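# Index the turntable one hole clockwise and release

## Task

Rotate the turntable by exactly one hole position, clockwise when viewed from above, so that the plunger's pin ends up fully seated in the new hole; the fixture must finish upright on the deck and neither gripper may still be touching it.

## Robot and tools

Robot: two six-joint arms, left_arm and right_arm, each ending in a parallel two-finger gripper with a wrist camera. Cameras: cam_head_left, cam_head_right (fixed head views, 896x504) and cam_left_wrist, cam_right_wrist (896x504).

Frames: the scene frame has its origin at table-top height, halfway between the nominal arm bases; +x points out over the table, +z up, and left_arm sits on the +y side (these names do not match image left/right). Calibrated bases in the scene frame: left_arm at (+0.025, +0.326, +0.031) m, quat_wxyz (1, 0, 0, +0.003); right_arm at (-0.004, -0.268, +0.031) m, quat_wxyz (1, 0, 0, -0.018). Each arm reports its hand pose, its wrist camera pose and its targets in its own base frame; head cameras and table are in the scene frame. end_effector_position (m) is the point between the finger pads, about 1 cm short of the fingertips; the fingers point along the gripper's +z and open along its y. Printed poses may be off by a few cm, more at long reach.

The row: every motion argument is made of rows of 14 plain numbers covering both arms, even if only one moves: left_arm's six joint angles then its opening, then right_arm's six joint angles then its opening. Joint order inside each arm: waist, shoulder, elbow, wrist roll, wrist yaw, wrist pitch. Joint values are absolute target angles in radians (not offsets), in the same form the Joint positions line prints. Stated ranges: waist -2.618 to 3.054, shoulder 0.000 to 3.142, elbow 0.000 to 3.142, wrist roll -2.094 to 2.094, wrist yaw -1.571 to 1.571, wrist pitch -1.571 to 1.571. Real ends may differ by up to 0.059 rad; targets beyond that margin (and further out than the current angle) are refused, and overshooting targets are clipped, reported as "joint sent to its limit". Opening is an absolute command from -1 (closed) to +1 (fully open, 0.094 m pad gap); writing 0 is a real command, so repeat the current value to leave a gripper alone.

Tools:
- execute_actions(actions, cameras): actions is a list of actions; each action is a list of up to 15 rows, one per 1/30 s control step; a short action repeats its last row to fill 15 steps (0.5 s). An empty list just returns state and images.
- move(target, speed, blend, opening_speed, blocking, cameras): target is one 14-number row or a list of up to 15 rows of absolute joint targets; all joints interpolate together (gripper paths are curved, no obstacle avoidance). speed: rad/s of the joint with the farthest to go, 0.01 to 12.57, default 0.5, one value or one per target. blend: radius in rad for rounding intermediate corners. opening_speed: rate of gripper opening change per second on the -1..1 scale, at least 0.2; use a low value to close gently. blocking=false returns after about 0.5 s while motion continues; a new move replaces it. Total list duration over 10 s is cut short. Gripper changes in later rows are applied only once everything has come to rest at that row.
- wait(seconds 0 to 10, cameras): lets time pass holding the last command.
- stop(cameras): brakes a running move; faster moves need more room.
- zoom_image(camera, region=[x0,y0,x1,y1]): pixel box, at most 504x504, from that camera's latest image.
- read_manual(section): licence texts only.
- finished_scene(scene): ends the current scene irreversibly; pass the current scene number.

Reading results: Joint positions and Joint velocities list each arm's six joints in row order (rad, rad/s) then the pad gap (m). Joint targets shows what joints are currently being driven toward; resend these to hold still. grip_measured is the measured opening on the command scale, reading a bit wide when empty and somewhat narrower than a squeezed part. Joint torques follow the same order, include gravity, carry per-unit offsets and noise; joints 1-3 wrap at ±28 N m. The move: line reports done, off_target (at rest with a joint over 0.035 rad from target), moving, held or fault, plus limits=held if steps were withheld. "joint command not followed" means the clearance check altered targets. Velocities "within noise" means that arm is at rest. Action results may list step-by-step joint positions.

Motion facts: each control step a joint's target stays within 0.339 rad of its measured angle (waist, shoulder, elbow) or 2.2 rad (wrist joints); targets that would move a gripper over 200 mm in one go are scaled back. Very small joint changes may not start. The gripper presses at its force limit (about 50-64 N per pad) once commanded about 0.05 below the contact reading (0.11 for small or round parts). Release by commanding well above grip_measured.

Avoid: knocking the fixture over or off the table, letting go of a moving part, fast impacts, pushing hard past contact (a target far beyond the contact presses hard), arm-to-arm contact or gripping the other arm's fingers, and arm stops. Keep arms from holding stretched or pushing against unreachable poses for long: motors heat, a MOTOR HOT line warns at 75 °C, and at 90 °C the arm folds and goes idle. A camera cable resting on the fixture counts as touching it, so retract both hands clear before ending the scene.

Each tool is called after "Call:" as a command line: name --argument value for each argument, lists and objects as JSON in quotes; but a table of rows of numbers goes row by row, as --pt "numbers of a row", without its own name.

## Session

Call:
execute_actions --actions '[]' --cameras '["cam_head_left"]'

Call:
zoom_image --camera "cam_head_left" --region '[360, 240, 540, 380]'

Scene clock: 0.00 s.
left_arm: end_effector_position=(+0.3789, +0.0005, +0.1416) grip_measured=+1.000 end_effector_quat_wxyz=(+0.682, -0.014, +0.730, +0.047) | right_arm: end_effector_position=(+0.3580, -0.0478, +0.1413) grip_measured=+1.000 end_effector_quat_wxyz=(+0.679, +0.114, +0.720, -0.089)
Joint names: [waist, shoulder, elbow, wrist roll, wrist yaw, wrist pitch]
Joint positions: left_arm=[-0.079 1.56 0.222 0.039 -0.166 1.272 0.094] | right_arm=[0.009 1.506 0.165 0.047 0.296 1.275 0.094]
Joint velocities: within noise
Joint torques (N m): no reading
Heat: left arm: 30 °C; right arm: 31 °C.
Joint targets: left_arm=[-0.079 1.557 0.226 0.038 -0.166 1.267] | right_arm=[0.009 1.502 0.170 0.046 0.296 1.270]
Tool commands: left_gripper/opening=+1.0 right_gripper/opening=+1.0
Images, in order (width x height): cam_head_left 896x504.

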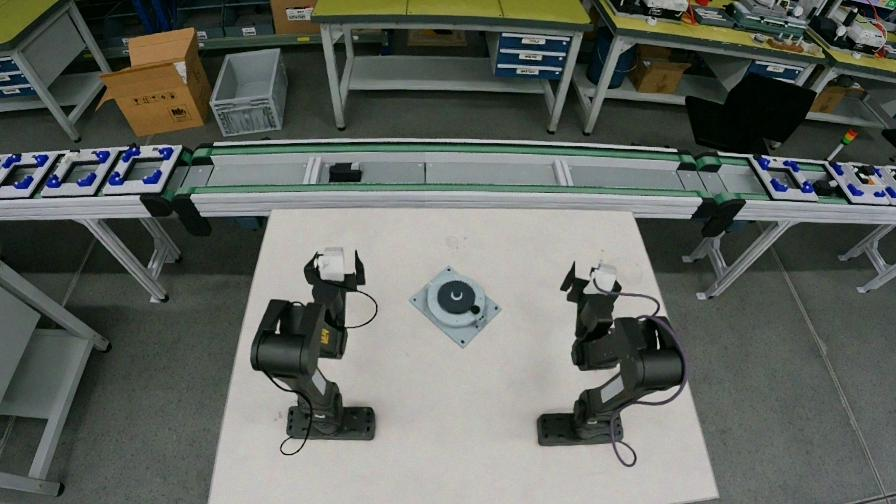

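Scaled by 2.800 from the camera's 896x504 image, which has a finer 1280x720 frame.

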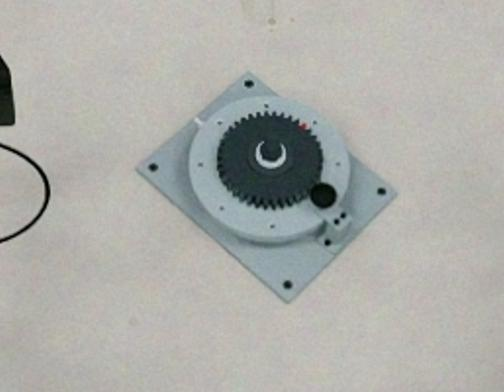

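Call:
move --pt "-0.1 1.7 1.1 -0.3 0.0 0.2 0.1 0.25 1.55 0.12 0.0 0.0 1.2 0.1" --pt "-0.4 2.1 1.95 -0.6 0.0 -1.2 0.1 0.5 1.6 0.1 0.0 0.0 1.25 0.1" --pt "-0.741 2.296 2.105 -0.992 0.0 -1.386 0.1 0.679 1.983 0.122 0.0 0.0 1.545 0.1" --speed '[1.3, 1.1, 0.8]' --blend '[0.15, 0.15, 0]' --cameras '["cam_left_wrist", "cam_right_wrist"]'

Scene clock: 37.90 s.
left_arm: end_effector_position=(+0.3263, -0.3014, +0.0817) grip_measured=+0.101 end_effector_quat_wxyz=(-0.001, -0.117, +0.993, -0.004) | right_arm: end_effector_position=(+0.2673, +0.2126, +0.0165) grip_measured=+0.102 end_effector_quat_wxyz=(+0.527, -0.268, +0.785, +0.185)
Joint names: [waist, shoulder, elbow, wrist roll, wrist yaw, wrist pitch]
Joint positions: left_arm=[-0.745 2.276 2.078 -0.98 0.008 -1.367 0.052] | right_arm=[0.671 1.968 0.114 0.009 0.004 1.468 0.052]
Joint velocities: within noise
Joint torques (N m): left_arm=[0.28 -11.29 7.34 -0.11 -0.08 0.21] | right_arm=[0.66 -4.31 3.07 -0.07 -0.03 2.42]
Heat: left arm: 31 °C; right arm: 32 °C.
Joint targets: left_arm=[-0.741 2.296 2.105 -0.992 0.000 -1.386] | right_arm=[0.679 1.983 0.122 0.000 0.000 1.545]
move: off_target (right_arm); right_arm: the wrist pitch is farthest, 0.077 rad from its target
Images, in order (width x height): cam_left_wrist 896x504, cam_right_wrist 896x504.

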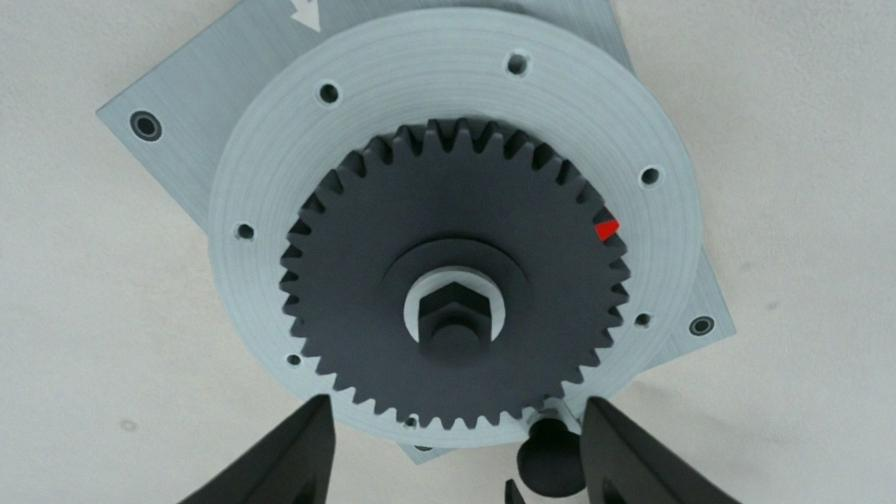

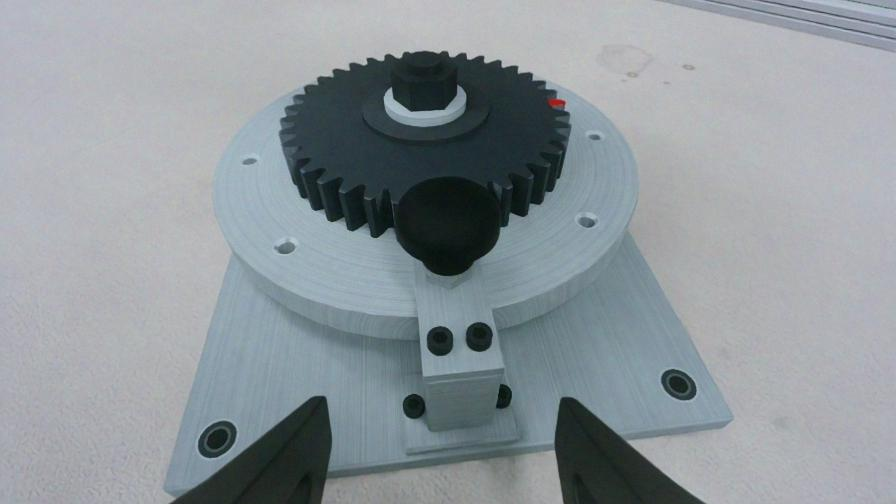

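Call:
move --pt "-0.745 2.305 1.943 -0.992 0.0 -1.2225 0.1 0.683 2.056 0.283 0.0 0.0 1.55 0.1" --pt "-0.745 2.305 1.943 -0.992 0.0 -1.2225 -0.8 0.683 2.056 0.283 0.0 0.0 1.55 -0.65" --speed '[0.3, 0.3]' --opening_speed 1.5 --cameras '["cam_left_wrist", "cam_right_wrist"]'

Scene clock: 65.03 s.
left_arm: end_effector_position=(+0.3274, -0.3023, +0.0487) grip_measured=-0.640 end_effector_quat_wxyz=(+0.000, -0.119, +0.993, -0.006) | right_arm: end_effector_position=(+0.3040, +0.2432, +0.0312) grip_measured=-0.489 end_effector_quat_wxyz=(+0.563, -0.261, +0.759, +0.198)
Joint names: [waist, shoulder, elbow, wrist roll, wrist yaw, wrist pitch]
Joint positions: left_arm=[-0.745 2.282 1.957 -0.983 0.007 -1.237 0.017] | right_arm=[0.674 2.036 0.276 0.008 0.003 1.469 0.024]
Joint velocities: within noise
Joint torques (N m): left_arm=[-0.06 -11.06 4.12 -0.1 -0.07 0.58] | right_arm=[0.81 -5.12 3.71 -0.06 -0.05 2.51]
Heat: left arm: 36 °C; right arm: 35 °C.
Joint targets: left_arm=[-0.745 2.305 1.943 -0.992 0.000 -1.223] | right_arm=[0.683 2.056 0.283 0.000 0.000 1.550]
move: off_target (right_arm); target 2's new numbers were sent with right_arm's wrist pitch 0.081 rad from that target; right_arm: the wrist pitch is farthest, 0.081 rad from its target
Images, in order (width x height): cam_left_wrist 896x504, cam_right_wrist 896x504.

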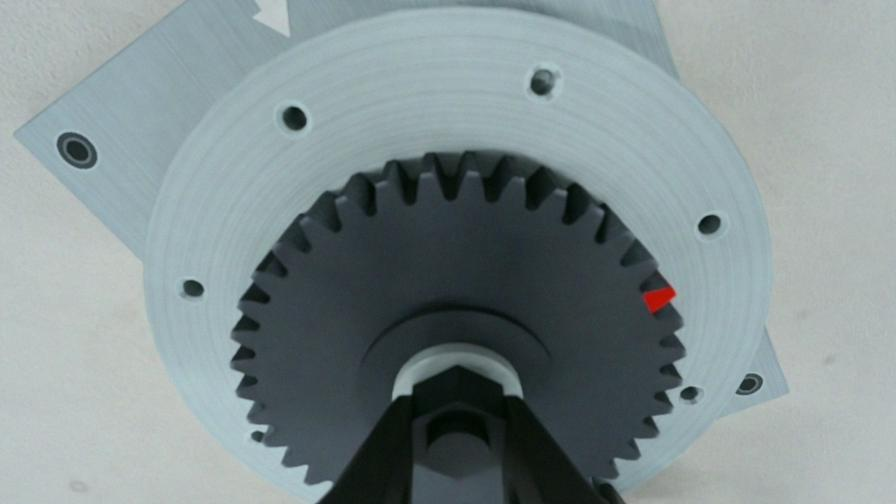

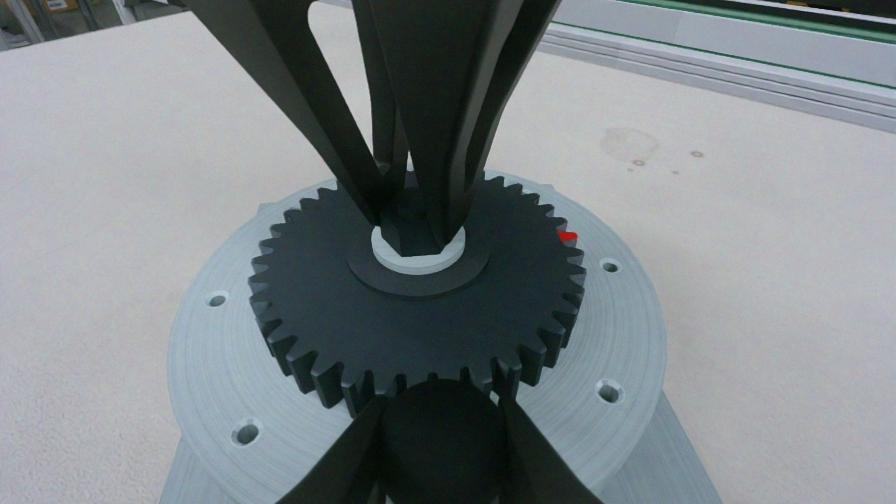

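Call:
move --pt "-0.745 2.305 1.943 -0.992 0.0 -1.2225 -0.35 0.683 2.056 0.283 0.0 0.0 1.55 -0.65" --pt "-0.745 2.305 1.928 -0.992 0.0 -1.2065 -0.35 0.683 2.056 0.283 0.0 0.0 1.55 -0.65" --pt "-0.745 2.305 1.928 -0.992 0.0 -1.2065 -0.85 0.683 2.056 0.283 0.0 0.0 1.55 -0.65" --speed 0.3 --opening_speed 2.0 --cameras '["cam_left_wrist"]'

Scene clock: 83.13 s.
left_arm: end_effector_position=(+0.3277, -0.3023, +0.0453) grip_measured=-0.634 end_effector_quat_wxyz=(+0.001, -0.119, +0.993, -0.006) | right_arm: end_effector_position=(+0.3040, +0.2432, +0.0312) grip_measured=-0.489 end_effector_quat_wxyz=(+0.563, -0.261, +0.759, +0.198)
Joint names: [waist, shoulder, elbow, wrist roll, wrist yaw, wrist pitch]
Joint positions: left_arm=[-0.745 2.282 1.944 -0.983 0.006 -1.222 0.017] | right_arm=[0.674 2.036 0.276 0.008 0.003 1.469 0.024]
Joint velocities: within noise
Joint torques (N m): left_arm=[-0.08 -11.07 4.04 -0.09 -0.06 0.6] | right_arm=[0.83 -5.11 3.67 -0.06 -0.05 2.51]
Heat: left arm: 36 °C; right arm: 37 °C.
Joint targets: left_arm=[-0.745 2.305 1.928 -0.992 0.000 -1.207] | right_arm=[0.683 2.056 0.283 0.000 0.000 1.550]
move: off_target (right_arm); right_arm: the wrist pitch is farthest, 0.081 rad from its target
Images, in order (width x height): cam_left_wrist 896x504.

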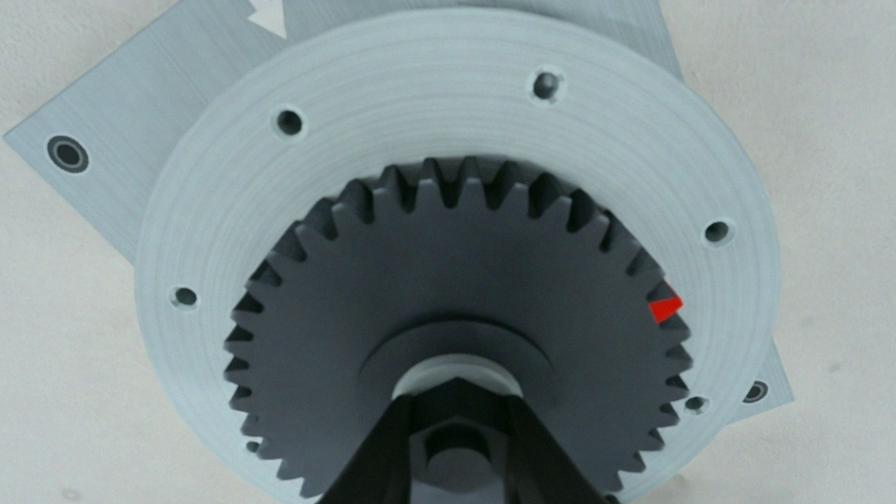

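Call:
move --pt "-0.745 2.305 1.928 -0.992 0.0 -1.2065 -0.85 0.683 1.805 0.292 0.0 0.0 1.55 -0.65" --pt "-0.745 2.305 1.928 -0.962 0.0 -1.2065 -0.85 0.683 1.795 0.292 0.0 0.0 1.55 -0.65" --pt "-0.745 2.305 1.928 -0.59 0.0 -1.2065 -0.85 0.683 1.795 0.292 0.0 0.0 1.55 -0.65" --pt "-0.745 2.305 1.928 -0.59 0.0 -1.2065 -0.85 0.683 2.02 0.28 0.0 0.0 1.46 -0.65" --pt "-0.745 2.305 1.928 -0.59 0.0 -1.2065 -0.85 0.683 2.02 0.28 0.0 0.0 1.46 0.1" --pt "-0.745 2.305 1.928 -0.29 0.0 -1.2065 -0.85 0.683 1.97 0.12 0.0 0.0 1.53 0.1" --pt "-0.745 2.305 1.928 -0.025 0.0 -1.2065 -0.85 0.683 1.97 0.12 0.0 0.0 1.53 0.1" --speed '[0.5, 0.06, 0.7, 0.5, 0.3, 0.5, 0.13]' --opening_speed 1.5 --cameras '["cam_left_wrist", "cam_right_wrist"]'

Call:
zoom_image --camera "cam_right_wrist" --region '[300, 140, 600, 440]'

Scene clock: 105.90 s.
left_arm: end_effector_position=(+0.3277, -0.3022, +0.0453) grip_measured=-0.634 end_effector_quat_wxyz=(+0.004, +0.320, +0.947, -0.005) | right_arm: end_effector_position=(+0.2673, +0.2139, +0.0104) grip_measured=+0.098 end_effector_quat_wxyz=(+0.521, -0.272, +0.788, +0.183)
Joint names: [waist, shoulder, elbow, wrist roll, wrist yaw, wrist pitch]
Joint positions: left_arm=[-0.745 2.282 1.944 -0.093 0.006 -1.222 0.017] | right_arm=[0.674 1.993 0.124 0.008 0.003 1.467 0.052]
Joint velocities: within noise
Joint torques (N m): left_arm=[-0.05 -11.03 4.01 0.79 -0.06 0.6] | right_arm=[0.83 -7.39 1.81 -0.06 -0.04 2.29]
Heat: left arm: 36 °C; right arm: 40 °C.
Joint targets: left_arm=[-0.745 2.305 1.928 -0.025 0.000 -1.207] | right_arm=[0.683 1.970 0.120 0.000 0.000 1.530]
move: off_target (left_arm, right_arm); left_arm: the wrist roll is farthest, 0.068 rad from its target; right_arm: the wrist pitch is farthest, 0.063 rad from its target
Images, in order (width x height): cam_left_wrist 896x504, cam_right_wrist 896x504.

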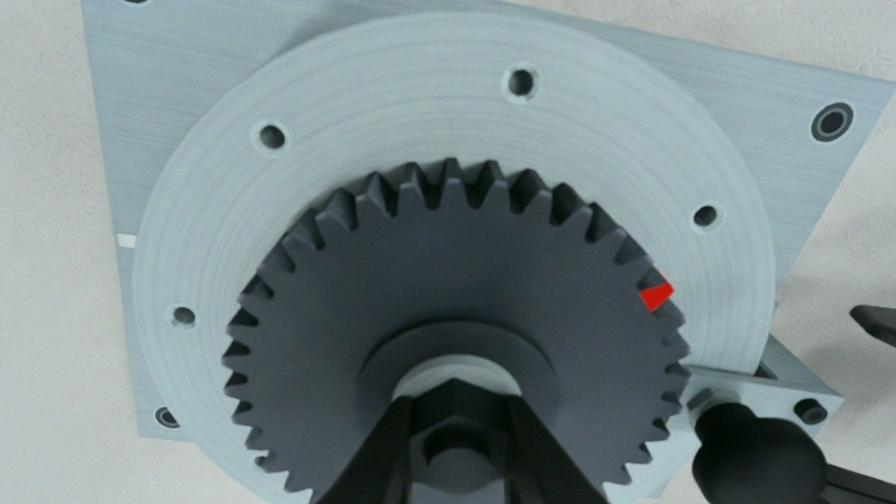

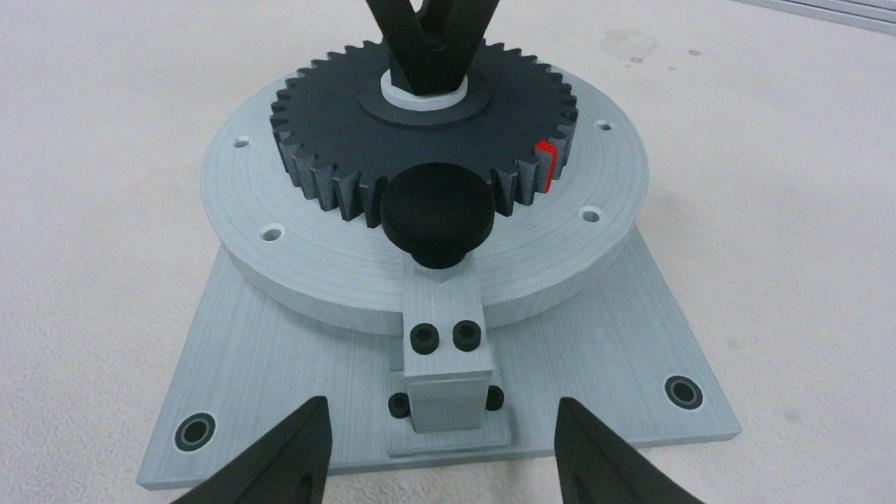

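Scaled by 1.680 from the camera's 896x504 image, which has a finer 1280x720 frame.

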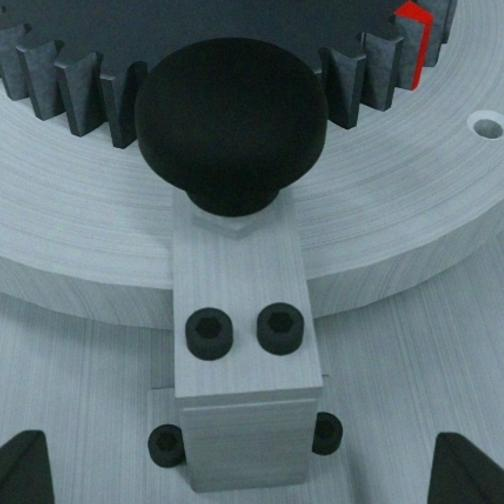

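Call:
move --pt "-0.745 2.305 1.928 -0.085 0.0 -1.2065 -0.85 0.683 1.97 0.12 0.0 0.0 1.53 0.1" --pt "-0.745 2.305 1.928 -0.085 0.0 -1.2065 0.0 0.683 1.97 0.12 0.0 0.0 1.53 0.1" --pt "-0.745 2.29 2.13 -0.085 0.0 -1.41 0.0 0.55 1.75 0.12 0.0 0.0 1.35 0.1" --pt "-0.4 2.2 2.1 -0.085 0.0 -1.36 0.0 0.2 1.6 0.12 0.0 0.0 1.2 0.1" --speed '[0.3, 0.3, 0.5, 0.8]' --opening_speed 1.5 --blend '[0, 0, 0.03, 0]' --cameras '["cam_head_left"]'

Call:
zoom_image --camera "cam_head_left" --region '[390, 240, 520, 360]'

Scene clock: 124.33 s.
left_arm: end_effector_position=(+0.4161, -0.1731, +0.1081) grip_measured=-0.001 end_effector_quat_wxyz=(+0.037, +0.151, +0.988, -0.007) | right_arm: end_effector_position=(+0.3420, +0.0733, +0.0728) grip_measured=+0.098 end_effector_quat_wxyz=(+0.596, -0.080, +0.796, +0.065)
Joint names: [waist, shoulder, elbow, wrist roll, wrist yaw, wrist pitch]
Joint positions: left_arm=[-0.398 2.23 2.103 -0.094 -0.004 -1.37 0.047] | right_arm=[0.208 1.62 0.124 0.008 -0.001 1.211 0.052]
Joint velocities: within noise
Joint torques (N m): left_arm=[-0.18 -15.82 5.03 0.12 0.02 0.66] | right_arm=[-0.83 -5.9 4.37 -0.06 -0.01 1.65]
Heat: left arm: 37 °C; right arm: 39 °C.
Joint targets: left_arm=[-0.400 2.200 2.100 -0.085 0.000 -1.360] | right_arm=[0.200 1.600 0.120 0.000 0.000 1.200]
move: done
Images, in order (width x height): cam_head_left 896x504.

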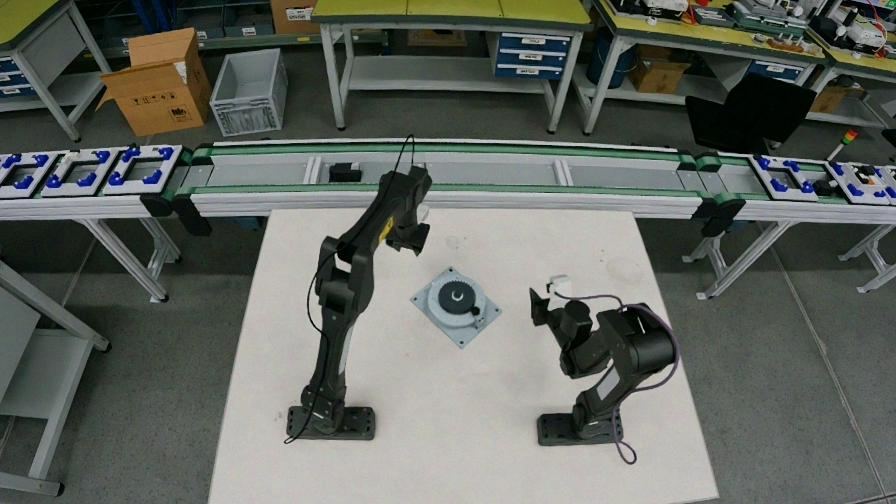

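Scaled by 3.877 from the camera's 896x504 image, which has a finer 1280x720 frame.

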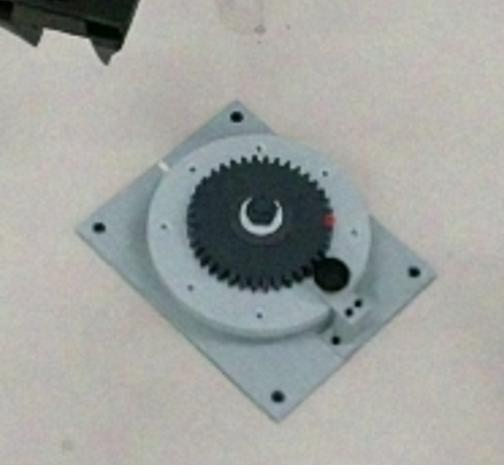

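Call:
finished_scene --scene 2

The scene is finished: the task was done.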